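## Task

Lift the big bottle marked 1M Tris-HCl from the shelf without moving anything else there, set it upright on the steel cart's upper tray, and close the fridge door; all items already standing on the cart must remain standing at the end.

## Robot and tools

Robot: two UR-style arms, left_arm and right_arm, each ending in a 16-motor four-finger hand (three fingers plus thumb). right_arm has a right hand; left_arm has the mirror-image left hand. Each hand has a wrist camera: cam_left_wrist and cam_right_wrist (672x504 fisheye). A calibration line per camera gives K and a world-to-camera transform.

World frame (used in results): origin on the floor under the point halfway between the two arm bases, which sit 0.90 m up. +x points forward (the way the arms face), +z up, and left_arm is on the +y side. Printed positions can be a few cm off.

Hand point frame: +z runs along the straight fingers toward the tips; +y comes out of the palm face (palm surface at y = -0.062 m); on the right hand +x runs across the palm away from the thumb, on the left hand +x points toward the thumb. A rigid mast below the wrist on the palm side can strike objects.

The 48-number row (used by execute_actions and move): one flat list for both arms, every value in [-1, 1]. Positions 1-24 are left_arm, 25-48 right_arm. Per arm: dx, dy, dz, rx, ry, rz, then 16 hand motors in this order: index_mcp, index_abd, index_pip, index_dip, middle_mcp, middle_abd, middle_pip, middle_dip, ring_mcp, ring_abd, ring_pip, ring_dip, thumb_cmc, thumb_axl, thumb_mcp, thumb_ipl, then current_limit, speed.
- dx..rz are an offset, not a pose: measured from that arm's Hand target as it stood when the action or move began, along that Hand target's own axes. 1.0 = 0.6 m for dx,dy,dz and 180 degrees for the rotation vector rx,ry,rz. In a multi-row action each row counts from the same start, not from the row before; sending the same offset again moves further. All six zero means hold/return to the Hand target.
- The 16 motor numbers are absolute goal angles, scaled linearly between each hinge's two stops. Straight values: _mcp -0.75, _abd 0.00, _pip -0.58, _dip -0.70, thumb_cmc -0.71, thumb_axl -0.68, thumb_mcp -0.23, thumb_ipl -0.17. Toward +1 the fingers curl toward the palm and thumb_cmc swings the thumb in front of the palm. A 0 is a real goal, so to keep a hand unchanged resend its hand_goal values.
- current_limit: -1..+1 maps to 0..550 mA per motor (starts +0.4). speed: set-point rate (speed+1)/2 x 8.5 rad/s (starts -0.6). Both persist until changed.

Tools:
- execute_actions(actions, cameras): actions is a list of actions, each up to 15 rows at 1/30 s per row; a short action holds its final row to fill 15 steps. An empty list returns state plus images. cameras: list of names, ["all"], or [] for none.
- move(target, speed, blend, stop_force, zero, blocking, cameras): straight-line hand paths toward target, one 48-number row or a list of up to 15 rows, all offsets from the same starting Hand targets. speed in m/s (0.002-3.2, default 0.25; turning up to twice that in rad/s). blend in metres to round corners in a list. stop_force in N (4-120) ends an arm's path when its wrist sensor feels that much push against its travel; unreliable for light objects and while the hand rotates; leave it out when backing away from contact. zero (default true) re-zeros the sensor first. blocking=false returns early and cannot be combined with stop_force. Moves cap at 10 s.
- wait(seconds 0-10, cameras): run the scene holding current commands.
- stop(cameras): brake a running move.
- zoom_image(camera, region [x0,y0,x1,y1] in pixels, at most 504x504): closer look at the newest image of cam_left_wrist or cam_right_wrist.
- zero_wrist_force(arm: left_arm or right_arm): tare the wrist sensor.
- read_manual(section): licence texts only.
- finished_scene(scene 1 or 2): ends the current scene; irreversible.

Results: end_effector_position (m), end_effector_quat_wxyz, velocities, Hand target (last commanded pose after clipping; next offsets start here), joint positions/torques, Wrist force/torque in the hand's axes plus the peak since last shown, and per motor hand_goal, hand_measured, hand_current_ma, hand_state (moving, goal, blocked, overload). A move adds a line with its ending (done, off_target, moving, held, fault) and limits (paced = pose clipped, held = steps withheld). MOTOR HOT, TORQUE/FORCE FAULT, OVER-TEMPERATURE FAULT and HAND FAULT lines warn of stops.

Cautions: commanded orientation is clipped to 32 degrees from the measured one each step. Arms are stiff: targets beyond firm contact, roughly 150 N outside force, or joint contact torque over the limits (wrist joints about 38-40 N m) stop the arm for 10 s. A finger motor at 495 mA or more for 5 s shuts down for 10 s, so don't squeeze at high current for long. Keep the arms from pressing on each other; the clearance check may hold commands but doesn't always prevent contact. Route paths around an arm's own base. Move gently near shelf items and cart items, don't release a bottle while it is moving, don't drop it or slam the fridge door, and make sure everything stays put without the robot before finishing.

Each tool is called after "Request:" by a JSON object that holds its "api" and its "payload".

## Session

Request:
{"api": "execute_actions", "payload": {"actions": [], "cameras": ["all"]}}

Scene clock: 0.00 s.
left_arm: end_effector_position=(+0.0758, +0.6144, +1.2564) hand_goal=(-0.754, +0.000, -0.576, -0.696, -0.754, +0.000, -0.576, -0.696, -0.754, +0.000, -0.576, -0.696, -0.714, -0.678, -0.226, -0.168) hand_measured=(-0.754, +0.000, -0.576, -0.696, -0.754, +0.000, -0.576, -0.696, -0.754, +0.000, -0.576, -0.696, -0.714, -0.678, -0.226, -0.168) hand_current_ma=(+0, +0, +0, +0, +0, +0, +0, +0, +0, +0, +0, +0, +0, +0, +0, +0) hand_state=(goal, goal, goal, goal, goal, goal, goal, goal, goal, goal, goal, goal, goal, goal, goal, goal) hand_current_limit=0.40 hand_speed=-0.60 end_effector_quat_wxyz=(-0.103, -0.139, +0.923, -0.344) | right_arm: end_effector_position=(+0.0972, -0.4475, +1.2189) hand_goal=(-0.754, +0.000, -0.576, -0.696, -0.754, +0.000, -0.576, -0.696, -0.754, +0.000, -0.576, -0.696, -0.714, -0.678, -0.226, -0.168) hand_measured=(-0.754, +0.000, -0.576, -0.696, -0.754, +0.000, -0.576, -0.696, -0.754, +0.000, -0.576, -0.696, -0.714, -0.678, -0.226, -0.168) hand_current_ma=(+0, +0, +0, +0, +0, +0, +0, +0, +0, +0, +0, +0, +0, +0, +0, +0) hand_state=(goal, goal, goal, goal, goal, goal, goal, goal, goal, goal, goal, goal, goal, goal, goal, goal) hand_current_limit=0.40 hand_speed=-0.60 end_effector_quat_wxyz=(-0.039, -0.256, +0.898, -0.356)
Joint positions: left_arm=[-0.022 -2.06 2.326 1.412 2.3 1.29] | right_arm=[0.248 -2.06 2.361 1.341 2.3 1.29]
Joint velocities: within noise
Joint torques (N m): no reading
Wrist force (N): no reading
Wrist torque (N m): no reading
Wrist force, peak (N): no reading
Hand target: left_arm +0.0758, +0.6144, +1.2564; -0.103, -0.139, +0.923, -0.344 | right_arm +0.0972, -0.4475, +1.2189; -0.039, -0.256, +0.898, -0.356
camera_calibration:
cam_left_wrist: T_world_to_cam=[[0.936051, -0.296766, 0.189047, -0.159483], [-0.191004, 0.0226721, 0.981327, -1.2791], [-0.295511, -0.954681, -0.0354613, 0.780331], [0, 0, 0, 1]] pos_world=[0.135567, 0.726638, 1.31304]
cam_right_wrist: T_world_to_cam=[[0.372987, 0.736426, -0.564409, 1.00822], [0.58531, 0.285243, 0.758978, -0.893534], [0.719925, -0.613444, -0.324646, 0.177924], [0, 0, 0, 1]] pos_world=[0.0188494, -0.378459, 1.30498]

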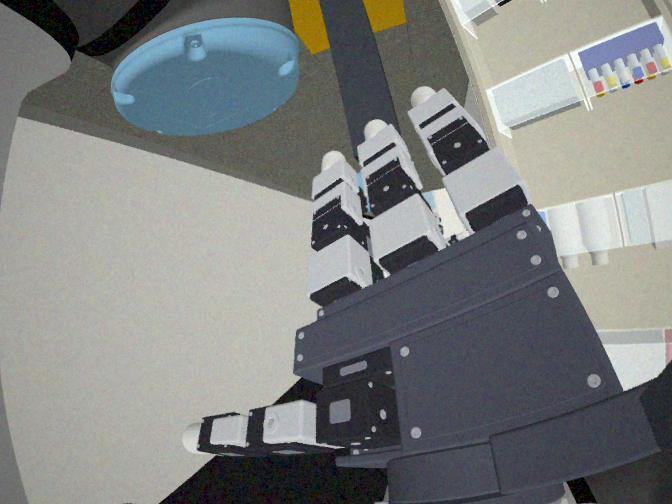

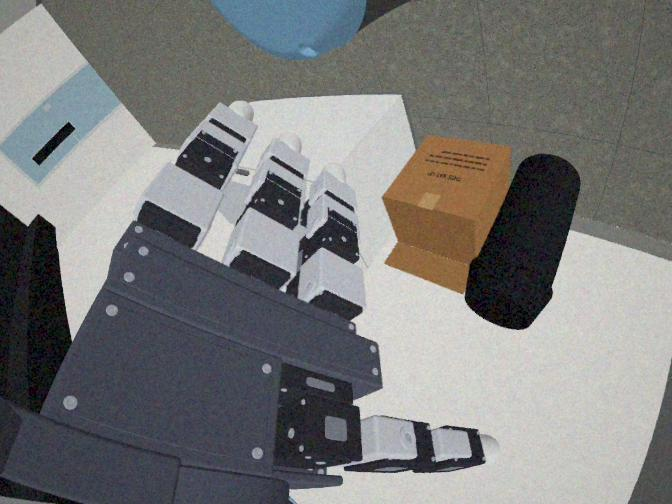

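Request:
{"api": "move", "payload": {"target": [[-0.1618,0.0795,-0.0432,-0.0940,-0.1219,0.0001,-0.754,0,-0.576,-0.696,-0.754,0,-0.576,-0.696,-0.754,0,-0.576,-0.696,-0.714,-0.678,-0.226,-0.168,0.4,-0.6,0,0,0,0,0,0,-0.754,0,-0.576,-0.696,-0.754,0,-0.576,-0.696,-0.754,0,-0.576,-0.696,-0.714,-0.678,-0.226,-0.168,0.4,-0.6],[-0.3433,0.0342,-0.1162,-0.0971,-0.2877,-0.0227,-0.754,0,-0.576,-0.696,-0.754,0,-0.576,-0.696,-0.754,0,-0.576,-0.696,-0.714,-0.678,-0.226,-0.168,0.4,-0.6,0,0,0,0,0,0,-0.754,0,-0.576,-0.696,-0.754,0,-0.576,-0.696,-0.754,0,-0.576,-0.696,-0.714,-0.678,-0.226,-0.168,0.4,-0.6]], "speed": 0.25, "blend": 0.02, "cameras": ["cam_left_wrist"]}}

Scene clock: 120.63 s.
left_arm: end_effector_position=(+0.2693, +0.7138, +1.2368) hand_goal=(-0.754, +0.000, -0.576, -0.696, -0.754, +0.000, -0.576, -0.696, -0.754, +0.000, -0.576, -0.696, -0.714, -0.678, -0.226, -0.168) hand_measured=(-0.750, +0.000, -0.576, -0.696, -0.750, +0.000, -0.576, -0.696, -0.750, +0.000, -0.576, -0.696, -0.710, -0.678, -0.224, -0.168) hand_current_ma=(+8, +0, -1, +0, +8, +0, -1, +0, +7, +0, -1, +0, +6, +1, +4, +0) hand_state=(goal, goal, goal, goal, goal, goal, goal, goal, goal, goal, goal, goal, goal, goal, goal, goal) hand_current_limit=0.40 hand_speed=-0.60 end_effector_quat_wxyz=(+0.278, -0.290, +0.910, -0.106) | right_arm: end_effector_position=(+0.0972, -0.4475, +1.2189) hand_goal=(-0.754, +0.000, -0.576, -0.696, -0.754, +0.000, -0.576, -0.696, -0.754, +0.000, -0.576, -0.696, -0.714, -0.678, -0.226, -0.168) hand_measured=(-0.748, +0.000, -0.576, -0.696, -0.748, +0.000, -0.576, -0.696, -0.750, +0.000, -0.576, -0.696, -0.710, -0.678, -0.224, -0.168) hand_current_ma=(+3, +0, +0, +0, +3, +0, +0, +0, +2, +0, +0, +0, +1, +0, +0, +0) hand_state=(goal, goal, goal, goal, goal, goal, goal, goal, goal, goal, goal, goal, goal, goal, goal, goal) hand_current_limit=0.40 hand_speed=-0.60 end_effector_quat_wxyz=(-0.039, -0.256, +0.898, -0.356)
Joint positions: left_arm=[-0.361 -2.155 2.235 0.908 1.4 0.644] | right_arm=[0.248 -2.06 2.361 1.341 2.3 1.29]
Joint torques (N m): left_arm=[6.34 22.27 -33.76 1.2 -0.93 -0.98] | right_arm=[-0.59 4.29 -35.32 4.04 1.15 -0.09]
Wrist force (N): left_arm=[-0.2 0.9 -0.5] | right_arm=[-0.3 0.2 0.1]
Wrist torque (N m): left_arm=[0.21 0.26 -0.01] | right_arm=[0.01 0.04 -0.02]
Wrist force, peak (N): left_arm=[-1.7 0.4 0.3] | right_arm=[-0.6 -0.2 -0.5]
Hand target: left_arm +0.2693, +0.7139, +1.2367; +0.278, -0.290, +0.910, -0.106 | right_arm +0.0972, -0.4475, +1.2189; -0.039, -0.256, +0.898, -0.356
Off the commanded pose: left_arm 0.000 m, 0 deg | right_arm 0.000 m, 0 deg.
move: done
camera_calibration:
cam_left_wrist: T_world_to_cam=[[0.802868, -0.0621927, 0.592904, -0.938423], [-0.477814, -0.661875, 0.577594, -0.159955], [0.356506, -0.74703, -0.561115, 1.25805], [0, 0, 0, 1]] pos_world=[0.2285, 0.775564, 1.35469]
Images, in order (width x height): cam_left_wrist 672x504.

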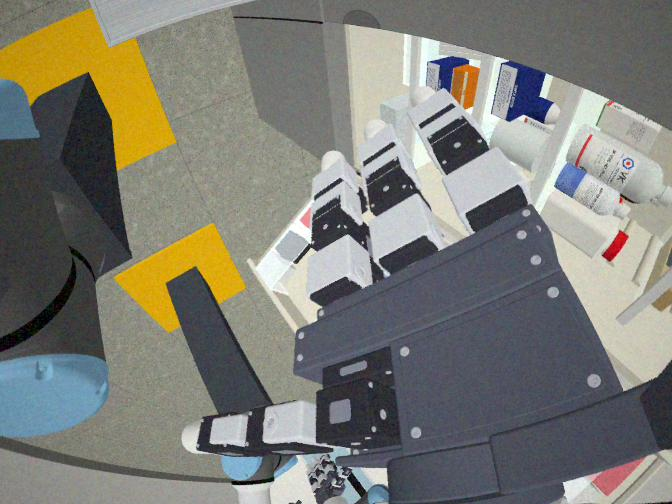

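Request:
{"api": "execute_actions", "payload": {"actions": [], "cameras": ["all"]}}

Scene clock: 170.97 s.
left_arm: end_effector_position=(+0.2693, +0.7139, +1.2367) hand_goal=(-0.754, +0.000, -0.576, -0.696, -0.754, +0.000, -0.576, -0.696, -0.754, +0.000, -0.576, -0.696, -0.714, -0.678, -0.226, -0.168) hand_measured=(-0.750, +0.000, -0.576, -0.696, -0.750, +0.000, -0.576, -0.696, -0.750, +0.000, -0.576, -0.696, -0.710, -0.678, -0.224, -0.168) hand_current_ma=(+8, +0, -1, +0, +8, +0, -1, +0, +7, +0, -1, +0, +6, +1, +4, +0) hand_state=(goal, goal, goal, goal, goal, goal, goal, goal, goal, goal, goal, goal, goal, goal, goal, goal) hand_current_limit=0.40 hand_speed=-0.60 end_effector_quat_wxyz=(+0.278, -0.290, +0.910, -0.106) | right_arm: end_effector_position=(+0.0972, -0.4475, +1.2189) hand_goal=(-0.754, +0.000, -0.576, -0.696, -0.754, +0.000, -0.576, -0.696, -0.754, +0.000, -0.576, -0.696, -0.714, -0.678, -0.226, -0.168) hand_measured=(-0.748, +0.000, -0.576, -0.696, -0.748, +0.000, -0.576, -0.696, -0.750, +0.000, -0.576, -0.696, -0.710, -0.678, -0.224, -0.168) hand_current_ma=(+3, +0, +0, +0, +3, +0, +0, +0, +2, +0, +0, +0, +1, +0, +0, +0) hand_state=(goal, goal, goal, goal, goal, goal, goal, goal, goal, goal, goal, goal, goal, goal, goal, goal) hand_current_limit=0.40 hand_speed=-0.60 end_effector_quat_wxyz=(-0.039, -0.256, +0.898, -0.356)
Joint positions: left_arm=[-0.361 -2.155 2.235 0.908 1.4 0.644] | right_arm=[0.248 -2.06 2.361 1.341 2.3 1.29]
Joint velocities: within noise
Joint torques (N m): left_arm=[16.03 22.71 -33.72 0.31 0.87 -1.8] | right_arm=[-0.68 4.81 -34.56 4.19 1.28 -0.3]
Wrist force (N): left_arm=[-0.6 1.1 -0.3] | right_arm=[-0.4 0.2 -0.3]
Wrist torque (N m): left_arm=[0.20 0.32 -0.04] | right_arm=[0.06 0.06 -0.03]
Wrist force, peak (N): left_arm=[-1.0 1.1 -0.3] | right_arm=[-0.5 -0.3 -0.4]
Hand target: left_arm +0.2693, +0.7139, +1.2367; +0.278, -0.290, +0.910, -0.106 | right_arm +0.0972, -0.4475, +1.2189; -0.039, -0.256, +0.898, -0.356
Off the commanded pose: left_arm 0.000 m, 0 deg | right_arm 0.000 m, 0 deg.
camera_calibration:
cam_left_wrist: T_world_to_cam=[[0.802827, -0.0620582, 0.592973, -0.938552], [-0.477733, -0.661998, 0.577521, -0.159721], [0.356707, -0.746932, -0.561117, 1.25787], [0, 0, 0, 1]] pos_world=[0.228501, 0.775564, 1.35459]
cam_right_wrist: T_world_to_cam=[[0.372987, 0.736426, -0.564409, 1.00822], [0.58531, 0.285243, 0.758978, -0.893534], [0.719925, -0.613444, -0.324646, 0.177924], [0, 0, 0, 1]] pos_world=[0.0188494, -0.378459, 1.30498]

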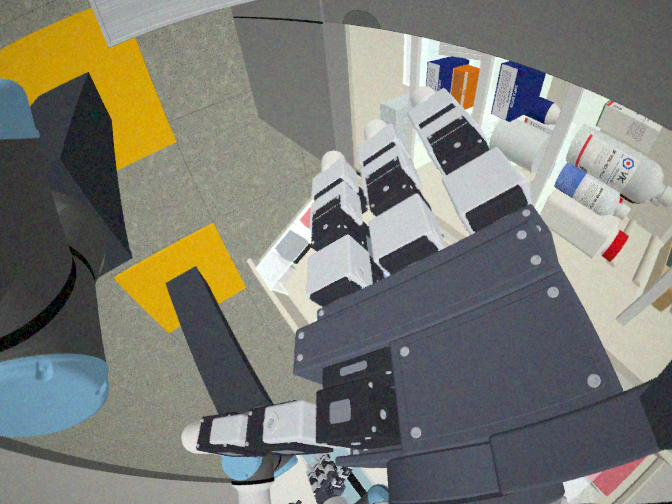

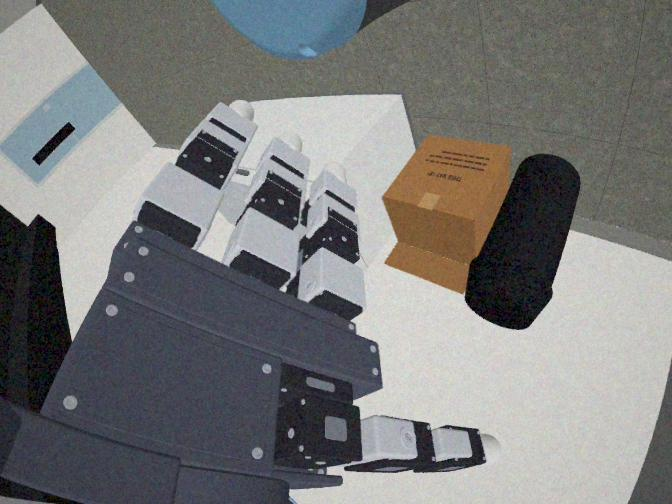

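Request:
{"api": "move", "payload": {"target": [[-0.1558,-0.1373,0.0185,0.0550,-0.1472,-0.1062,-0.754,0,-0.576,-0.696,-0.754,0,-0.576,-0.696,-0.754,0,-0.576,-0.696,-0.714,-0.678,-0.226,-0.168,0.4,-0.6,0,0,0,0,0,0,-0.754,0,-0.576,-0.696,-0.754,0,-0.576,-0.696,-0.754,0,-0.576,-0.696,-0.714,-0.678,-0.226,-0.168,0.4,-0.6],[-0.2679,-0.2945,-0.0262,0.1519,-0.2526,-0.2642,-0.754,0,-0.576,-0.696,-0.754,0,-0.576,-0.696,-0.754,0,-0.576,-0.696,-0.714,-0.678,-0.226,-0.168,0.4,-0.6,0,0,0,0,0,0,-0.754,0,-0.576,-0.696,-0.754,0,-0.576,-0.696,-0.754,0,-0.576,-0.696,-0.714,-0.678,-0.226,-0.168,0.4,-0.6]], "speed": 0.2, "blend": 0.03, "cameras": ["cam_left_wrist"]}}

Scene clock: 208.53 s.
left_arm: end_effector_position=(+0.4521, +0.6656, +1.3836) hand_goal=(-0.754, +0.000, -0.576, -0.696, -0.754, +0.000, -0.576, -0.696, -0.754, +0.000, -0.576, -0.696, -0.714, -0.678, -0.226, -0.168) hand_measured=(-0.746, +0.000, -0.576, -0.696, -0.748, +0.000, -0.576, -0.696, -0.748, +0.000, -0.576, -0.696, -0.706, -0.678, -0.224, -0.168) hand_current_ma=(+16, +0, +0, +0, +15, +0, +0, +0, +14, +0, +0, +0, +16, +1, +4, +0) hand_state=(goal, goal, goal, goal, goal, goal, goal, goal, goal, goal, goal, goal, goal, goal, goal, goal) hand_current_limit=0.40 hand_speed=-0.60 end_effector_quat_wxyz=(+0.587, -0.567, +0.500, -0.290) | right_arm: end_effector_position=(+0.0972, -0.4475, +1.2189) hand_goal=(-0.754, +0.000, -0.576, -0.696, -0.754, +0.000, -0.576, -0.696, -0.754, +0.000, -0.576, -0.696, -0.714, -0.678, -0.226, -0.168) hand_measured=(-0.748, +0.000, -0.576, -0.696, -0.748, +0.000, -0.576, -0.696, -0.750, +0.000, -0.576, -0.696, -0.710, -0.678, -0.224, -0.168) hand_current_ma=(+3, +0, +0, +0, +3, +0, +0, +0, +2, +0, +0, +0, +1, +0, +0, +0) hand_state=(goal, goal, goal, goal, goal, goal, goal, goal, goal, goal, goal, goal, goal, goal, goal, goal) hand_current_limit=0.40 hand_speed=-0.60 end_effector_quat_wxyz=(-0.039, -0.256, +0.898, -0.356)
Joint positions: left_arm=[-0.699 -2.218 2.129 0.389 0.502 -0.001] | right_arm=[0.248 -2.06 2.361 1.341 2.3 1.29]
Joint torques (N m): left_arm=[13.45 14.28 -36.17 -1.78 -1.01 0.25] | right_arm=[-1.53 4.86 -34.75 4.23 1.33 -0.31]
Wrist force (N): left_arm=[-0.1 0.2 -1.2] | right_arm=[-0.4 -0.2 -0.1]
Wrist torque (N m): left_arm=[0.00 0.25 0.01] | right_arm=[-0.02 0.05 -0.04]
Wrist force, peak (N): left_arm=[0.1 1.9 -0.4] | right_arm=[-0.7 -0.3 -0.2]
Hand target: left_arm +0.4521, +0.6656, +1.3835; +0.587, -0.567, +0.500, -0.290 | right_arm +0.0972, -0.4475, +1.2189; -0.039, -0.256, +0.898, -0.356
Off the commanded pose: left_arm 0.000 m, 0 deg | right_arm 0.000 m, 0 deg.
move: done
camera_calibration:
cam_left_wrist: T_world_to_cam=[[-0.14048, 0.566906, 0.811716, -1.4702], [-0.395366, -0.783763, 0.478959, -0.00897014], [0.907718, -0.253641, 0.334238, -0.577249], [0, 0, 0, 1]] pos_world=[0.313899, 0.680023, 1.39062]
Images, in order (width x height): cam_left_wrist 672x504.

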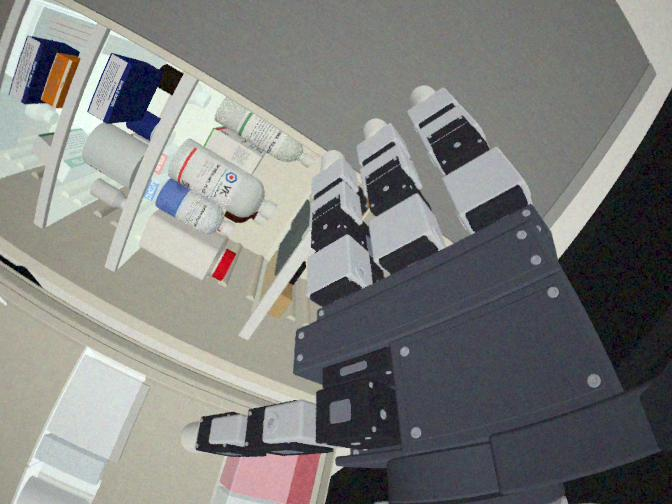

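Request:
{"api": "zoom_image", "payload": {"camera": "cam_left_wrist", "region": [90, 70, 320, 300]}}

Request:
{"api": "zoom_image", "payload": {"camera": "cam_left_wrist", "region": [0, 230, 340, 504]}}

Scaled by 2.191 from the camera's 672x504 image, which has a finer 960x720 frame.

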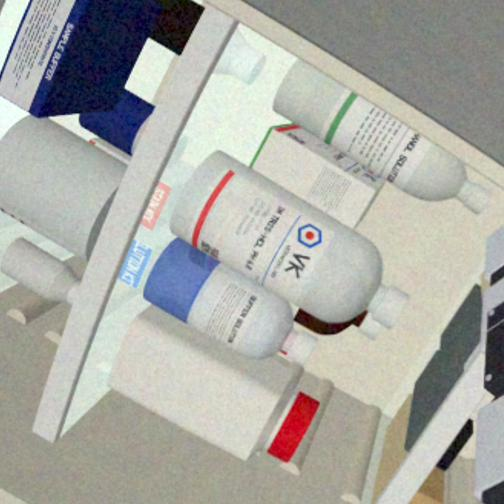

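Scaled by 1.482 from the camera's 672x504 image, which has a finer 960x720 frame.

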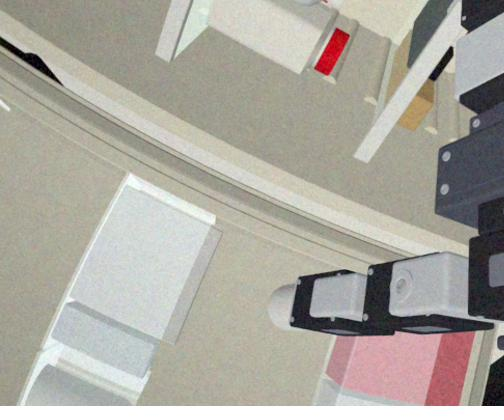

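Request:
{"api": "zoom_image", "payload": {"camera": "cam_left_wrist", "region": [165, 135, 285, 255]}}

Request:
{"api": "zoom_image", "payload": {"camera": "cam_left_wrist", "region": [80, 110, 200, 230]}}

Request:
{"api": "zoom_image", "payload": {"camera": "cam_left_wrist", "region": [205, 80, 325, 200]}}

Scaled by 4.200 from the camera's 672x504 image, which has a finer 960x720 frame.

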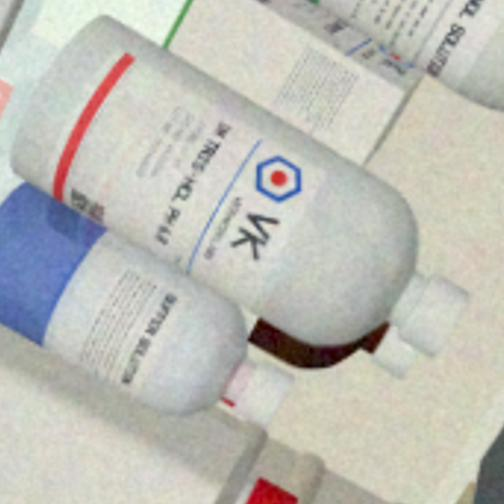

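Scaled by 4.200 from the camera's 672x504 image, which has a finer 960x720 frame.

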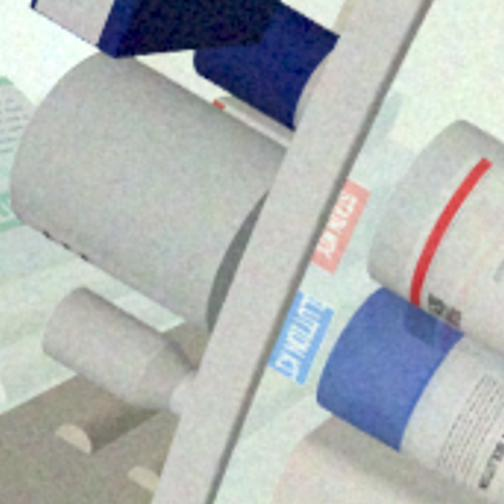

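Scaled by 4.200 from the camera's 672x504 image, which has a finer 960x720 frame.

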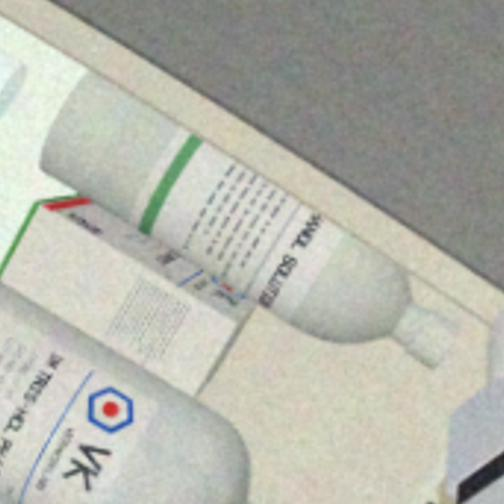

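Request:
{"api": "zoom_image", "payload": {"camera": "cam_left_wrist", "region": [190, 145, 240, 195]}}

Scaled by 10.080 from the camera's 672x504 image, which has a finer 960x720 frame.

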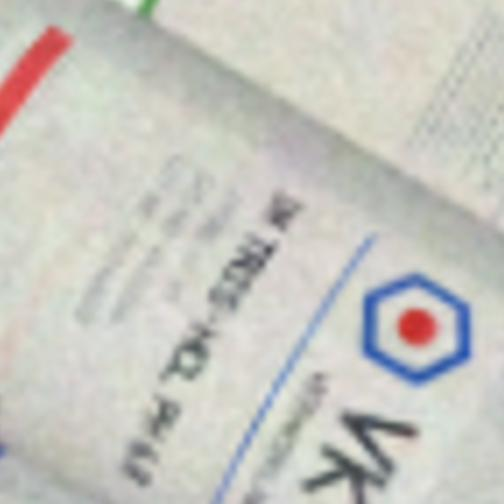

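Request:
{"api": "move", "payload": {"target": [0.3160,-0.0716,0.0641,0.1019,-0.0005,-0.0838,-0.754,0,-0.576,-0.696,-0.754,0,-0.576,-0.696,-0.754,0,-0.576,-0.696,-0.714,-0.678,-0.226,-0.168,0.4,-0.6,0,0,0,0,0,0,-0.754,0,-0.576,-0.696,-0.754,0,-0.576,-0.696,-0.754,0,-0.576,-0.696,-0.714,-0.678,-0.226,-0.168,0.4,-0.6], "speed": 0.15, "cameras": ["cam_left_wrist"]}}

Scene clock: 318.60 s.
left_arm: end_effector_position=(+0.5600, +0.4999, +1.3701) hand_goal=(-0.754, +0.000, -0.576, -0.696, -0.754, +0.000, -0.576, -0.696, -0.754, +0.000, -0.576, -0.696, -0.714, -0.678, -0.226, -0.168) hand_measured=(-0.746, +0.000, -0.576, -0.696, -0.746, +0.000, -0.576, -0.696, -0.748, +0.000, -0.576, -0.696, -0.706, -0.678, -0.224, -0.168) hand_current_ma=(+18, +0, +0, +0, +17, +0, +0, +0, +15, +0, +0, +0, +18, +1, +3, +0) hand_state=(goal, goal, goal, goal, goal, goal, goal, goal, goal, goal, goal, goal, goal, goal, goal, goal) hand_current_limit=0.40 hand_speed=-0.60 end_effector_quat_wxyz=(+0.627, -0.527, +0.369, -0.439) | right_arm: end_effector_position=(+0.0972, -0.4475, +1.2189) hand_goal=(-0.754, +0.000, -0.576, -0.696, -0.754, +0.000, -0.576, -0.696, -0.754, +0.000, -0.576, -0.696, -0.714, -0.678, -0.226, -0.168) hand_measured=(-0.748, +0.000, -0.576, -0.696, -0.748, +0.000, -0.576, -0.696, -0.750, +0.000, -0.576, -0.696, -0.710, -0.678, -0.224, -0.168) hand_current_ma=(+3, +0, +0, +0, +3, +0, +0, +0, +2, +0, +0, +0, +1, +0, +0, +0) hand_state=(goal, goal, goal, goal, goal, goal, goal, goal, goal, goal, goal, goal, goal, goal, goal, goal) hand_current_limit=0.40 hand_speed=-0.60 end_effector_quat_wxyz=(-0.039, -0.256, +0.898, -0.356)
Joint positions: left_arm=[-0.913 -2.169 2.296 -0.651 0.353 0.497] | right_arm=[0.248 -2.06 2.361 1.341 2.3 1.29]
Joint torques (N m): left_arm=[12.22 8.36 -50.11 -6.11 1.2 1.15] | right_arm=[-0.2 4.56 -34.64 3.95 1.19 -0.29]
Wrist force (N): left_arm=[-0.1 0.3 -0.9] | right_arm=[-0.3 0.0 -0.2]
Wrist torque (N m): left_arm=[0.03 0.20 -0.16] | right_arm=[0.02 0.04 -0.02]
Wrist force, peak (N): left_arm=[-1.9 -0.1 -1.0] | right_arm=[-0.5 0.2 -0.4]
Hand target: left_arm +0.5600, +0.5000, +1.3701; +0.627, -0.527, +0.369, -0.439 | right_arm +0.0972, -0.4475, +1.2189; -0.039, -0.256, +0.898, -0.356
Off the commanded pose: left_arm 0.000 m, 0 deg | right_arm 0.000 m, 0 deg.
move: done
camera_calibration:
cam_left_wrist: T_world_to_cam=[[-0.396128, 0.676563, 0.620762, -1.00024], [-0.598864, -0.702851, 0.383878, 0.114052], [0.696021, -0.219687, 0.683588, -1.08969], [0, 0, 0, 1]] pos_world=[0.430526, 0.517498, 1.32203]
Images, in order (width x height): cam_left_wrist 672x504.

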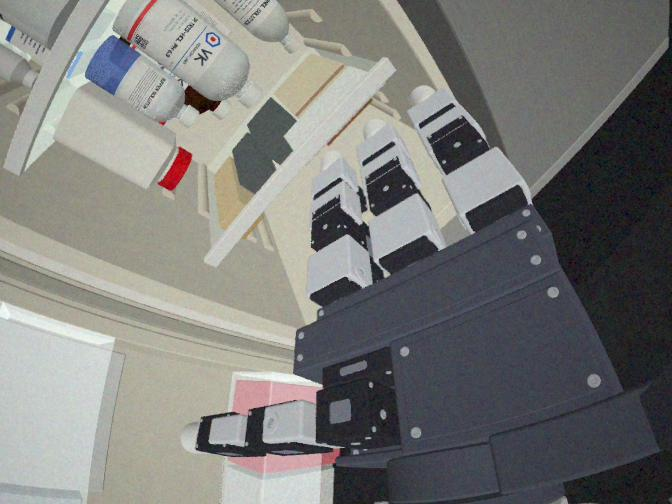

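Request:
{"api": "zoom_image", "payload": {"camera": "cam_left_wrist", "region": [130, 0, 290, 160]}}

Request:
{"api": "zoom_image", "payload": {"camera": "cam_left_wrist", "region": [0, 30, 260, 290]}}

Request:
{"api": "zoom_image", "payload": {"camera": "cam_left_wrist", "region": [150, 0, 210, 60]}}

Scaled by 3.150 from the camera's 672x504 image, which has a finer 960x720 frame.

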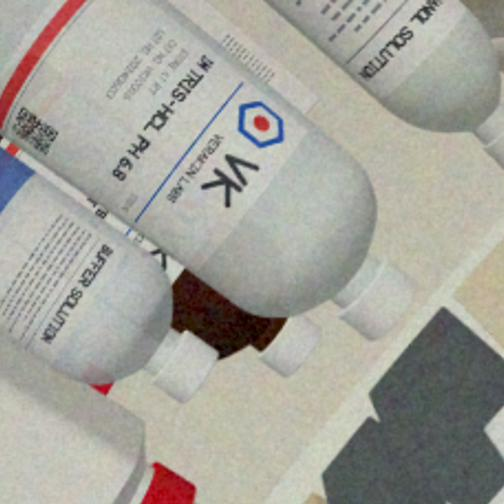

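Scaled by 1.938 from the camera's 672x504 image, which has a finer 960x720 frame.

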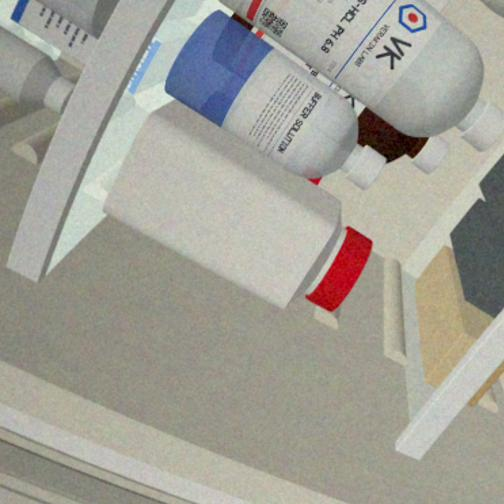

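Scaled by 8.400 from the camera's 672x504 image, which has a finer 960x720 frame.

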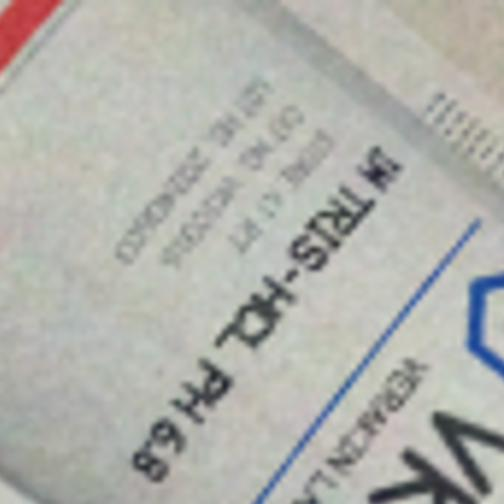

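Request:
{"api": "move", "payload": {"target": [-0.1651,0.0392,0.1262,0,0,0,-0.644,0.083,-0.766,-0.478,-0.644,-0.083,-0.766,-0.478,0.5,0,0.67,0.15,0.854,-0.677,0.373,0.492,0.3,-0.6,0,0,0,0,0,0,-0.754,0,-0.576,-0.696,-0.754,0,-0.576,-0.696,-0.754,0,-0.576,-0.696,-0.714,-0.678,-0.226,-0.168,0.4,-0.6], "speed": 0.12, "cameras": ["cam_left_wrist"]}}

Scene clock: 385.93 s.
left_arm: end_effector_position=(+0.6001, +0.6199, +1.3600) hand_goal=(-0.644, +0.082, -0.766, -0.478, -0.644, -0.084, -0.766, -0.478, +0.500, +0.000, +0.670, +0.150, +0.854, -0.678, +0.372, +0.492) hand_measured=(-0.636, +0.078, -0.760, -0.480, -0.636, -0.102, -0.764, -0.478, +0.468, +0.000, +0.656, +0.148, +0.848, -0.678, +0.364, +0.488) hand_current_ma=(+17, -6, +12, -4, +19, -42, +4, -1, -100, +0, -36, -1, -11, +1, -25, -10) hand_state=(goal, goal, goal, goal, goal, goal, goal, goal, blocked, goal, goal, goal, goal, goal, goal, goal) hand_current_limit=0.30 hand_speed=-0.60 end_effector_quat_wxyz=(+0.627, -0.527, +0.369, -0.439) | right_arm: end_effector_position=(+0.0972, -0.4475, +1.2189) hand_goal=(-0.754, +0.000, -0.576, -0.696, -0.754, +0.000, -0.576, -0.696, -0.754, +0.000, -0.576, -0.696, -0.714, -0.678, -0.226, -0.168) hand_measured=(-0.748, +0.000, -0.576, -0.696, -0.748, +0.000, -0.576, -0.696, -0.750, +0.000, -0.576, -0.696, -0.710, -0.678, -0.224, -0.168) hand_current_ma=(+3, +0, +0, +0, +3, +0, +0, +0, +2, +0, +0, +0, +1, +0, +0, +0) hand_state=(goal, goal, goal, goal, goal, goal, goal, goal, goal, goal, goal, goal, goal, goal, goal, goal) hand_current_limit=0.40 hand_speed=-0.60 end_effector_quat_wxyz=(-0.039, -0.256, +0.898, -0.356)
Joint positions: left_arm=[-0.511 -2.062 2.246 -0.446 0.728 0.198] | right_arm=[0.248 -2.06 2.361 1.341 2.3 1.29]
Joint torques (N m): left_arm=[17 -11.95 -37.83 -5.88 1.08 0.23] | right_arm=[-0.88 3.42 -34.99 4.17 1.16 -0.35]
Wrist force (N): left_arm=[0.8 0.1 -1.1] | right_arm=[-0.1 -0.1 -0.1]
Wrist torque (N m): left_arm=[0.03 0.29 0.05] | right_arm=[-0.01 0.01 -0.01]
Wrist force, peak (N): left_arm=[3.6 -0.4 -4.6] | right_arm=[-0.7 0.1 -0.4]
Hand target: left_arm +0.6000, +0.6199, +1.3600; +0.627, -0.527, +0.369, -0.439 | right_arm +0.0972, -0.4475, +1.2189; -0.039, -0.256, +0.898, -0.356
Off the commanded pose: left_arm 0.000 m, 0 deg | right_arm 0.000 m, 0 deg.
move: done
camera_calibration:
cam_left_wrist: T_world_to_cam=[[-0.39623, 0.676445, 0.620825, -1.05924], [-0.598799, -0.702965, 0.383771, 0.226467], [0.696019, -0.219688, 0.68359, -1.08434], [0, 0, 0, 1]] pos_world=[0.470626, 0.637498, 1.31193]
Images, in order (width x height): cam_left_wrist 672x504.

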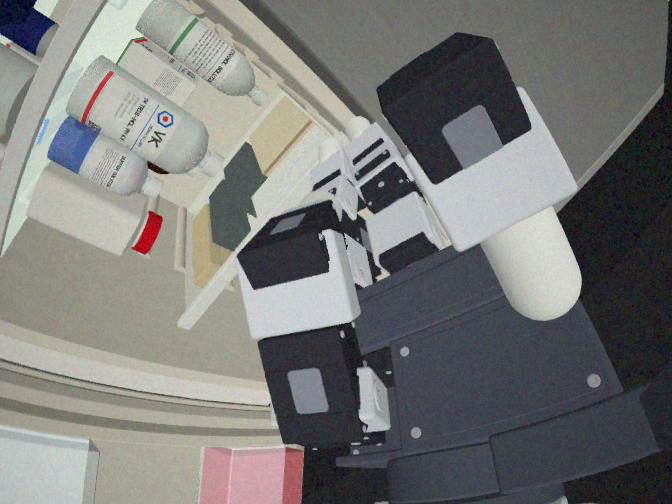

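Request:
{"api": "zoom_image", "payload": {"camera": "cam_left_wrist", "region": [20, 40, 280, 300]}}

Request:
{"api": "zoom_image", "payload": {"camera": "cam_left_wrist", "region": [110, 120, 240, 250]}}

Scaled by 1.938 from the camera's 672x504 image, which has a finer 960x720 frame.

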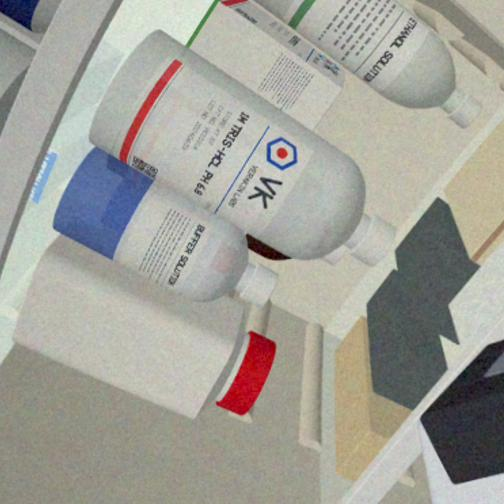

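Scaled by 3.877 from the camera's 672x504 image, which has a finer 960x720 frame.

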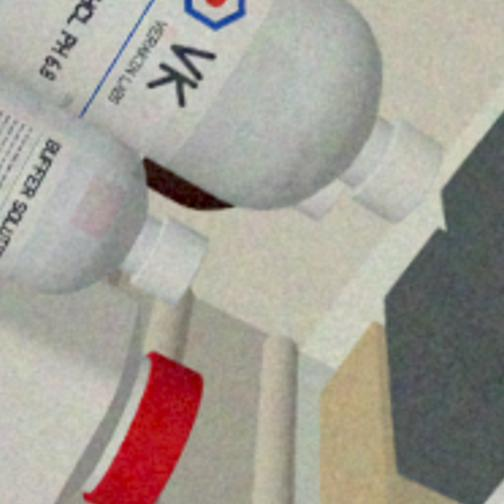

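Request:
{"api": "move", "payload": {"target": [0.3825,-0.0273,0.1518,0,0,0,-0.644,0.083,-0.766,-0.478,-0.644,-0.083,-0.766,-0.478,0.5,0,0.67,0.15,0.854,-0.677,0.373,0.492,0.3,-0.6,0,0,0,0,0,0,-0.754,0,-0.576,-0.696,-0.754,0,-0.576,-0.696,-0.754,0,-0.576,-0.696,-0.714,-0.678,-0.226,-0.168,0.4,-0.6], "speed": 0.1, "stop_force": 12, "cameras": ["cam_left_wrist"]}}

Scene clock: 464.43 s.
left_arm: end_effector_position=(+0.7602, +0.4340, +1.3921) hand_goal=(-0.644, +0.082, -0.766, -0.478, -0.644, -0.084, -0.766, -0.478, +0.500, +0.000, +0.670, +0.150, +0.854, -0.678, +0.372, +0.492) hand_measured=(-0.636, +0.078, -0.760, -0.480, -0.636, -0.086, -0.764, -0.478, +0.468, +0.000, +0.656, +0.148, +0.848, -0.678, +0.364, +0.488) hand_current_ma=(+17, -4, +12, -4, +19, -4, +4, -1, -100, +0, -36, -1, -10, +1, -25, -10) hand_state=(goal, goal, goal, goal, goal, goal, goal, goal, blocked, goal, goal, goal, goal, goal, goal, goal) hand_current_limit=0.30 hand_speed=-0.60 end_effector_quat_wxyz=(+0.627, -0.527, +0.369, -0.439) | right_arm: end_effector_position=(+0.0972, -0.4475, +1.2189) hand_goal=(-0.754, +0.000, -0.576, -0.696, -0.754, +0.000, -0.576, -0.696, -0.754, +0.000, -0.576, -0.696, -0.714, -0.678, -0.226, -0.168) hand_measured=(-0.748, +0.000, -0.576, -0.696, -0.748, +0.000, -0.576, -0.696, -0.750, +0.000, -0.576, -0.696, -0.710, -0.678, -0.224, -0.168) hand_current_ma=(+3, +0, +0, +0, +3, +0, +0, +0, +2, +0, +0, +0, +1, +0, +0, +0) hand_state=(goal, goal, goal, goal, goal, goal, goal, goal, goal, goal, goal, goal, goal, goal, goal, goal) hand_current_limit=0.40 hand_speed=-0.60 end_effector_quat_wxyz=(-0.039, -0.256, +0.898, -0.356)
Joint positions: left_arm=[-0.671 -1.699 1.95 -0.574 0.575 0.274] | right_arm=[0.248 -2.06 2.361 1.341 2.3 1.29]
Joint torques (N m): left_arm=[17.39 -26.45 -48.6 0.39 1.14 -2.17] | right_arm=[-2.21 5.2 -34.86 3.76 1.19 -0.2]
Wrist force (N): left_arm=[0.2 -0.3 -1.3] | right_arm=[-0.4 0.1 0.0]
Wrist torque (N m): left_arm=[0.00 0.22 -0.19] | right_arm=[0.01 0.05 -0.03]
Wrist force, peak (N): left_arm=[-1.3 0.4 -2.2] | right_arm=[-0.7 0.5 0.0]
Hand target: left_arm +0.7602, +0.4340, +1.3921; +0.627, -0.527, +0.369, -0.439 | right_arm +0.0972, -0.4475, +1.2189; -0.039, -0.256, +0.898, -0.356
Off the commanded pose: left_arm 0.000 m, 0 deg | right_arm 0.000 m, 0 deg.
move: done
camera_calibration:
cam_left_wrist: T_world_to_cam=[[-0.39632, 0.676474, 0.620736, -0.889814], [-0.598776, -0.702971, 0.383794, 0.179292], [0.695986, -0.219577, 0.683658, -1.25868], [0, 0, 0, 1]] pos_world=[0.630726, 0.451598, 1.34403]
Images, in order (width x height): cam_left_wrist 672x504.

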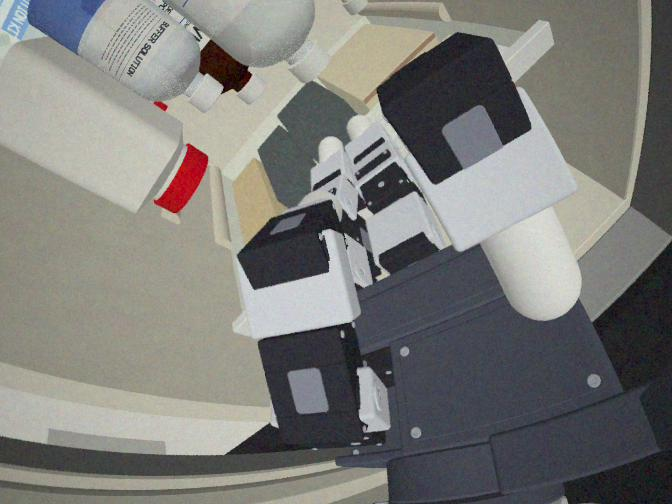

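Request:
{"api": "zoom_image", "payload": {"camera": "cam_left_wrist", "region": [130, 0, 370, 240]}}

Request:
{"api": "zoom_image", "payload": {"camera": "cam_left_wrist", "region": [200, 200, 300, 360]}}

Request:
{"api": "zoom_image", "payload": {"camera": "cam_left_wrist", "region": [500, 0, 672, 250]}}

Scaled by 2.100 from the camera's 672x504 image, which has a finer 960x720 frame.

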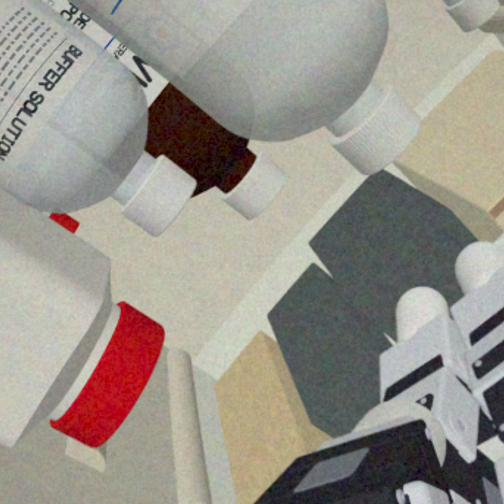

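Scaled by 3.150 from the camera's 672x504 image, which has a finer 960x720 frame.

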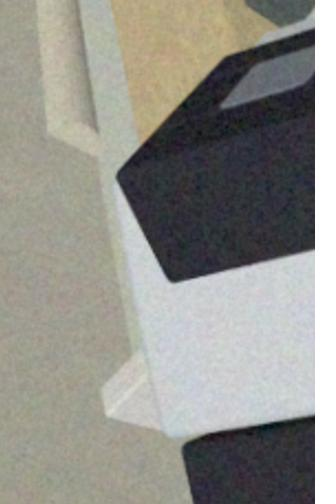

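Scaled by 2.016 from the camera's 672x504 image, which has a finer 960x720 frame.

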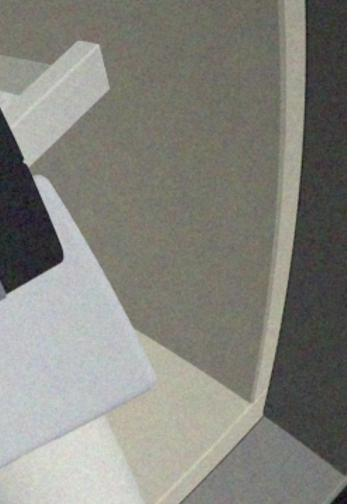

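Request:
{"api": "move", "payload": {"target": [-0.0033,0.0270,0.1757,0,0,0,-0.644,0.083,-0.766,-0.478,-0.644,-0.083,-0.766,-0.478,0.5,0,0.67,0.15,0.854,-0.677,0.373,0.492,0.4,-0.6,0,0,0,0,0,0,-0.754,0,-0.576,-0.696,-0.754,0,-0.576,-0.696,-0.754,0,-0.576,-0.696,-0.714,-0.678,-0.226,-0.168,0.4,-0.6], "speed": 0.05, "stop_force": 8, "cameras": ["cam_left_wrist"]}}

Scene clock: 528.43 s.
left_arm: end_effector_position=(+0.8473, +0.4695, +1.3932) hand_goal=(-0.644, +0.082, -0.766, -0.478, -0.644, -0.084, -0.766, -0.478, +0.500, +0.000, +0.670, +0.150, +0.854, -0.678, +0.372, +0.492) hand_measured=(-0.636, +0.080, -0.760, -0.480, -0.632, -0.086, -0.764, -0.478, +0.468, +0.000, +0.656, +0.150, +0.850, -0.678, +0.364, +0.488) hand_current_ma=(+19, -4, +12, -3, +30, -3, +4, -1, -100, +0, -37, -1, -9, +1, -24, -10) hand_state=(goal, goal, goal, goal, goal, goal, goal, goal, blocked, goal, goal, goal, goal, goal, goal, goal) hand_current_limit=0.40 hand_speed=-0.60 end_effector_quat_wxyz=(+0.628, -0.528, +0.368, -0.438) | right_arm: end_effector_position=(+0.0972, -0.4475, +1.2189) hand_goal=(-0.754, +0.000, -0.576, -0.696, -0.754, +0.000, -0.576, -0.696, -0.754, +0.000, -0.576, -0.696, -0.714, -0.678, -0.226, -0.168) hand_measured=(-0.748, +0.000, -0.576, -0.696, -0.748, +0.000, -0.576, -0.696, -0.750, +0.000, -0.576, -0.696, -0.710, -0.678, -0.224, -0.168) hand_current_ma=(+3, +0, +0, +0, +3, +0, +0, +0, +2, +0, +0, +0, +1, +0, +0, +0) hand_state=(goal, goal, goal, goal, goal, goal, goal, goal, goal, goal, goal, goal, goal, goal, goal, goal) hand_current_limit=0.40 hand_speed=-0.60 end_effector_quat_wxyz=(-0.039, -0.256, +0.898, -0.356)
Joint positions: left_arm=[-0.529 -1.562 1.815 -0.522 0.707 0.206] | right_arm=[0.248 -2.06 2.361 1.341 2.3 1.29]
Joint torques (N m): left_arm=[2.43 -40.05 -44.82 -2.8 0.58 -0.16] | right_arm=[-1.59 4.28 -34.56 3.98 1.16 0.02]
Wrist force (N): left_arm=[0.3 -0.1 -1.2] | right_arm=[-0.1 0.3 -0.2]
Wrist torque (N m): left_arm=[0.01 0.20 0.03] | right_arm=[0.05 0.01 0.00]
Wrist force, peak (N): left_arm=[0.6 3.0 -2.8] | right_arm=[-0.8 0.2 -0.1]
Hand target: left_arm +0.8473, +0.4695, +1.3932; +0.628, -0.528, +0.368, -0.438 (not the last commanded pose) | right_arm +0.0972, -0.4475, +1.2189; -0.039, -0.256, +0.898, -0.356
Off the commanded pose: left_arm 0.013 m, 0 deg | right_arm 0.000 m, 0 deg.
FORCE FAULT: contact force on the left arm reached its limit, and that arm stopped. The contact can be on any part of that arm, not only on its tool. That arm's remaining commands of this call were not run. That arm is still stopped at the end of this call. That arm stays stopped for about 10 more seconds. Until then a move that you send moves the other arm only, and its call returns only when the move has ended. Once the stop has ended, the next robot result says so. If the stop ends while you think or write, that arm runs what you send next, counted from a new Hand target: where the arm stands when the stop ends. While its stop runs, that arm, its gripper or tool too, takes no new command. Until it ends, the stop uses up actions while you think or wait. An arm that is not stopped still takes commands.
move: fault (left_arm)
camera_calibration:
cam_left_wrist: T_world_to_cam=[[-0.397883, 0.674755, 0.621606, -0.879026], [-0.595975, -0.705216, 0.384037, 0.254352], [0.697498, -0.21766, 0.682731, -1.31312], [0, 0, 0, 1]] pos_world=[0.717735, 0.486688, 1.34523]
Images, in order (width x height): cam_left_wrist 672x504.

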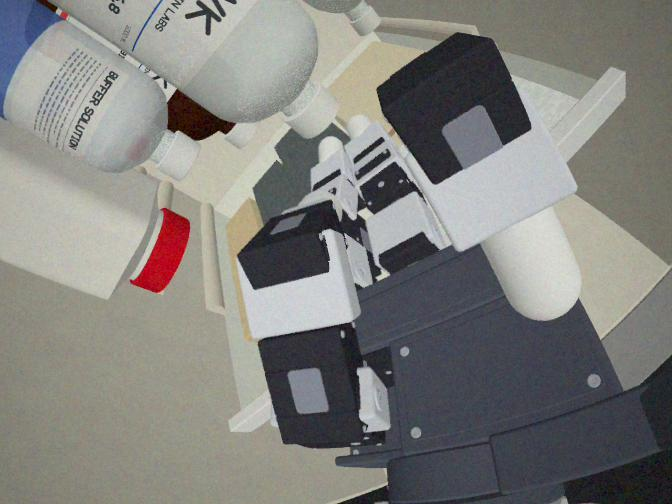

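Request:
{"api": "wait", "payload": {"seconds": 1}}

Scene clock: 609.17 s.
left_arm: end_effector_position=(+0.8473, +0.4695, +1.3932) hand_goal=(-0.644, +0.082, -0.766, -0.478, -0.644, -0.084, -0.766, -0.478, +0.500, +0.000, +0.670, +0.150, +0.854, -0.678, +0.372, +0.492) hand_measured=(-0.636, +0.080, -0.760, -0.480, -0.632, -0.086, -0.764, -0.478, +0.468, +0.000, +0.656, +0.150, +0.850, -0.678, +0.364, +0.488) hand_current_ma=(+19, -4, +12, -3, +30, -3, +4, -1, -100, +0, -37, -1, -9, +1, -24, -10) hand_state=(goal, goal, goal, goal, goal, goal, goal, goal, blocked, goal, goal, goal, goal, goal, goal, goal) hand_current_limit=0.40 hand_speed=-0.60 end_effector_quat_wxyz=(+0.628, -0.528, +0.368, -0.438) | right_arm: end_effector_position=(+0.0972, -0.4475, +1.2189) hand_goal=(-0.754, +0.000, -0.576, -0.696, -0.754, +0.000, -0.576, -0.696, -0.754, +0.000, -0.576, -0.696, -0.714, -0.678, -0.226, -0.168) hand_measured=(-0.748, +0.000, -0.576, -0.696, -0.748, +0.000, -0.576, -0.696, -0.750, +0.000, -0.576, -0.696, -0.710, -0.678, -0.224, -0.168) hand_current_ma=(+3, +0, +0, +0, +3, +0, +0, +0, +2, +0, +0, +0, +1, +0, +0, +0) hand_state=(goal, goal, goal, goal, goal, goal, goal, goal, goal, goal, goal, goal, goal, goal, goal, goal) hand_current_limit=0.40 hand_speed=-0.60 end_effector_quat_wxyz=(-0.039, -0.256, +0.898, -0.356)
Joint positions: left_arm=[-0.529 -1.562 1.815 -0.522 0.707 0.206] | right_arm=[0.248 -2.06 2.361 1.341 2.3 1.29]
Joint torques (N m): left_arm=[1.86 -43.61 -43.78 -2.65 0.38 -0.16] | right_arm=[-0.73 4.38 -34.32 3.85 1.17 -0.29]
Wrist force (N): left_arm=[-0.1 -0.2 -1.6] | right_arm=[0.0 -0.1 0.1]
Wrist torque (N m): left_arm=[0.03 0.26 -0.01] | right_arm=[-0.02 0.00 -0.01]
Wrist force, peak (N): left_arm=[0.3 -0.2 -2.0] | right_arm=[-0.7 0.0 -0.2]
Hand target: left_arm +0.8473, +0.4695, +1.3932; +0.628, -0.528, +0.368, -0.438 (not the last commanded pose) | right_arm +0.0972, -0.4475, +1.2189; -0.039, -0.256, +0.898, -0.356
Off the commanded pose: left_arm 0.013 m, 0 deg | right_arm 0.000 m, 0 deg.
FORCE FAULT, CONTINUED: the left arm's stop, for the force fault that an earlier result reported, is over. The rest of the stop counts as 19 of the actions that you can send in this scene. During its stop the left arm's controller moved it back a little. That arm's target is now where it stood when the stop ended, not its last command. That arm accepts commands again.
wait: 1.00 s; at rest from the start

Request:
{"api": "move", "payload": {"target": [-0.0392,-0.0295,-0.1015,0,0.0547,-0.0096,-0.644,0.083,-0.766,-0.478,-0.644,-0.083,-0.766,-0.478,0.5,0,0.67,0.15,0.854,-0.677,0.373,0.492,0.4,-0.6,0,0,0,0,0,0,-0.754,0,-0.576,-0.696,-0.754,0,-0.576,-0.696,-0.754,0,-0.576,-0.696,-0.714,-0.678,-0.226,-0.168,0.4,-0.6], "speed": 0.08, "cameras": ["cam_left_wrist"]}}

Scene clock: 617.60 s.
left_arm: end_effector_position=(+0.7800, +0.4699, +1.4001) hand_goal=(-0.644, +0.082, -0.766, -0.478, -0.644, -0.084, -0.766, -0.478, +0.500, +0.000, +0.670, +0.150, +0.854, -0.678, +0.372, +0.492) hand_measured=(-0.564, +0.080, -0.760, -0.480, -0.622, -0.086, -0.764, -0.478, +0.468, +0.000, +0.656, +0.150, +0.850, -0.678, +0.364, +0.488) hand_current_ma=(+307, -3, +12, -3, +63, -3, +4, -1, -100, +0, -37, -1, -9, +1, -24, -10) hand_state=(blocked, goal, goal, goal, blocked, goal, goal, goal, blocked, goal, goal, goal, goal, goal, goal, goal) hand_current_limit=0.40 hand_speed=-0.60 end_effector_quat_wxyz=(+0.587, -0.494, +0.413, -0.491) | right_arm: end_effector_position=(+0.0972, -0.4475, +1.2189) hand_goal=(-0.754, +0.000, -0.576, -0.696, -0.754, +0.000, -0.576, -0.696, -0.754, +0.000, -0.576, -0.696, -0.714, -0.678, -0.226, -0.168) hand_measured=(-0.748, +0.000, -0.576, -0.696, -0.748, +0.000, -0.576, -0.696, -0.750, +0.000, -0.576, -0.696, -0.710, -0.678, -0.224, -0.168) hand_current_ma=(+3, +0, +0, +0, +3, +0, +0, +0, +2, +0, +0, +0, +1, +0, +0, +0) hand_state=(goal, goal, goal, goal, goal, goal, goal, goal, goal, goal, goal, goal, goal, goal, goal, goal) hand_current_limit=0.40 hand_speed=-0.60 end_effector_quat_wxyz=(-0.039, -0.256, +0.898, -0.356)
Joint positions: left_arm=[-0.528 -1.702 1.931 -0.455 0.877 0.146] | right_arm=[0.248 -2.06 2.361 1.341 2.3 1.29]
Joint torques (N m): left_arm=[11.3 -32.61 -51.42 -8.33 0.89 1.77] | right_arm=[-2.22 4.77 -35.2 3.87 1.15 -0.28]
Wrist force (N): left_arm=[-1.2 4.5 -3.4] | right_arm=[-0.3 0.3 -0.2]
Wrist torque (N m): left_arm=[-0.08 0.30 0.03] | right_arm=[0.06 0.05 -0.02]
Wrist force, peak (N): left_arm=[1.5 13.4 -0.3] | right_arm=[-0.7 0.2 -0.2]
Hand target: left_arm +0.7800, +0.4698, +1.4001; +0.587, -0.494, +0.413, -0.491 | right_arm +0.0972, -0.4475, +1.2189; -0.039, -0.256, +0.898, -0.356
Off the commanded pose: left_arm 0.000 m, 0 deg | right_arm 0.000 m, 0 deg.
move: done
camera_calibration:
cam_left_wrist: T_world_to_cam=[[-0.274801, 0.733678, 0.62145, -1.03385], [-0.709226, -0.591083, 0.384212, 0.246256], [0.649217, -0.335166, 0.682774, -1.17808], [0, 0, 0, 1]] pos_world=[0.655377, 0.50922, 1.35223]
Images, in order (width x height): cam_left_wrist 672x504.

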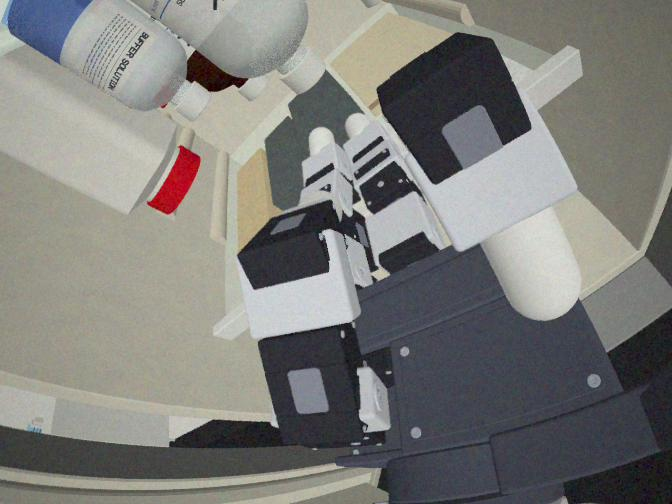

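Request:
{"api": "move", "payload": {"target": [0,0.0223,-0.0039,0,0,0,-0.644,0.083,-0.766,-0.478,-0.644,-0.083,-0.766,-0.478,0.5,0,0.67,0.15,0.854,-0.677,0.373,0.492,0.4,-0.6,0,0,0,0,0,0,-0.754,0,-0.576,-0.696,-0.754,0,-0.576,-0.696,-0.754,0,-0.576,-0.696,-0.714,-0.678,-0.226,-0.168,0.4,-0.6], "speed": 0.05, "cameras": ["cam_left_wrist"]}}

Request:
{"api": "zoom_image", "payload": {"camera": "cam_left_wrist", "region": [140, 20, 380, 260]}}

Request:
{"api": "zoom_image", "payload": {"camera": "cam_left_wrist", "region": [0, 300, 340, 504]}}

Scene clock: 631.63 s.
left_arm: end_effector_position=(+0.7801, +0.4698, +1.3864) hand_goal=(-0.644, +0.082, -0.766, -0.478, -0.644, -0.084, -0.766, -0.478, +0.500, +0.000, +0.670, +0.150, +0.854, -0.678, +0.372, +0.492) hand_measured=(-0.622, +0.080, -0.760, -0.480, -0.622, -0.086, -0.764, -0.478, +0.468, +0.000, +0.656, +0.150, +0.850, -0.678, +0.364, +0.488) hand_current_ma=(+65, -3, +12, -3, +62, -3, +4, -1, -100, +0, -37, -1, -9, +1, -24, -10) hand_state=(blocked, goal, goal, goal, blocked, goal, goal, goal, blocked, goal, goal, goal, goal, goal, goal, goal) hand_current_limit=0.40 hand_speed=-0.60 end_effector_quat_wxyz=(+0.587, -0.494, +0.413, -0.491) | right_arm: end_effector_position=(+0.0972, -0.4475, +1.2189) hand_goal=(-0.754, +0.000, -0.576, -0.696, -0.754, +0.000, -0.576, -0.696, -0.754, +0.000, -0.576, -0.696, -0.714, -0.678, -0.226, -0.168) hand_measured=(-0.748, +0.000, -0.576, -0.696, -0.748, +0.000, -0.576, -0.696, -0.750, +0.000, -0.576, -0.696, -0.710, -0.678, -0.224, -0.168) hand_current_ma=(+3, +0, +0, +0, +3, +0, +0, +0, +2, +0, +0, +0, +1, +0, +0, +0) hand_state=(goal, goal, goal, goal, goal, goal, goal, goal, goal, goal, goal, goal, goal, goal, goal, goal) hand_current_limit=0.40 hand_speed=-0.60 end_effector_quat_wxyz=(-0.039, -0.256, +0.898, -0.356)
Joint positions: left_arm=[-0.528 -1.696 1.951 -0.481 0.877 0.146] | right_arm=[0.248 -2.06 2.361 1.341 2.3 1.29]
Joint torques (N m): left_arm=[-10.35 -38.36 -50.03 0.06 0.73 0.51] | right_arm=[-2.64 5.73 -34.37 3.84 1.39 -0.2]
Wrist force (N): left_arm=[-0.3 -0.5 -1.0] | right_arm=[-0.4 0.0 -0.3]
Wrist torque (N m): left_arm=[-0.03 0.30 -0.03] | right_arm=[0.02 0.05 -0.03]
Wrist force, peak (N): left_arm=[-1.6 5.3 -4.6] | right_arm=[-0.6 0.1 -0.4]
Hand target: left_arm +0.7800, +0.4698, +1.3865; +0.587, -0.494, +0.413, -0.491 | right_arm +0.0972, -0.4475, +1.2189; -0.039, -0.256, +0.898, -0.356
Off the commanded pose: left_arm 0.000 m, 0 deg | right_arm 0.000 m, 0 deg.
move: done
camera_calibration:
cam_left_wrist: T_world_to_cam=[[-0.274697, 0.733661, 0.621517, -1.0254], [-0.709359, -0.590992, 0.384107, 0.251811], [0.649116, -0.335366, 0.682772, -1.16855], [0, 0, 0, 1]] pos_world=[0.655477, 0.50922, 1.33843]
Images, in order (width x height): cam_left_wrist 672x504.

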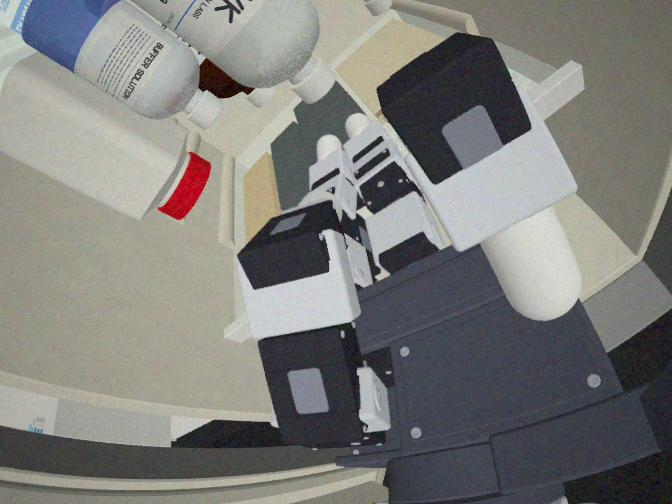

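Scaled by 2.100 from the camera's 672x504 image, which has a finer 960x720 frame.

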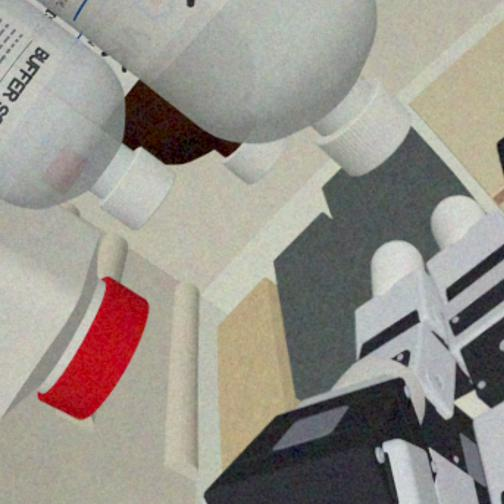

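Scaled by 1.482 from the camera's 672x504 image, which has a finer 960x720 frame.

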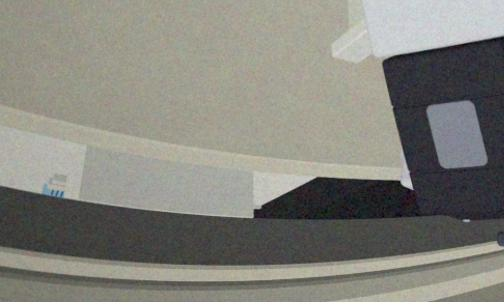

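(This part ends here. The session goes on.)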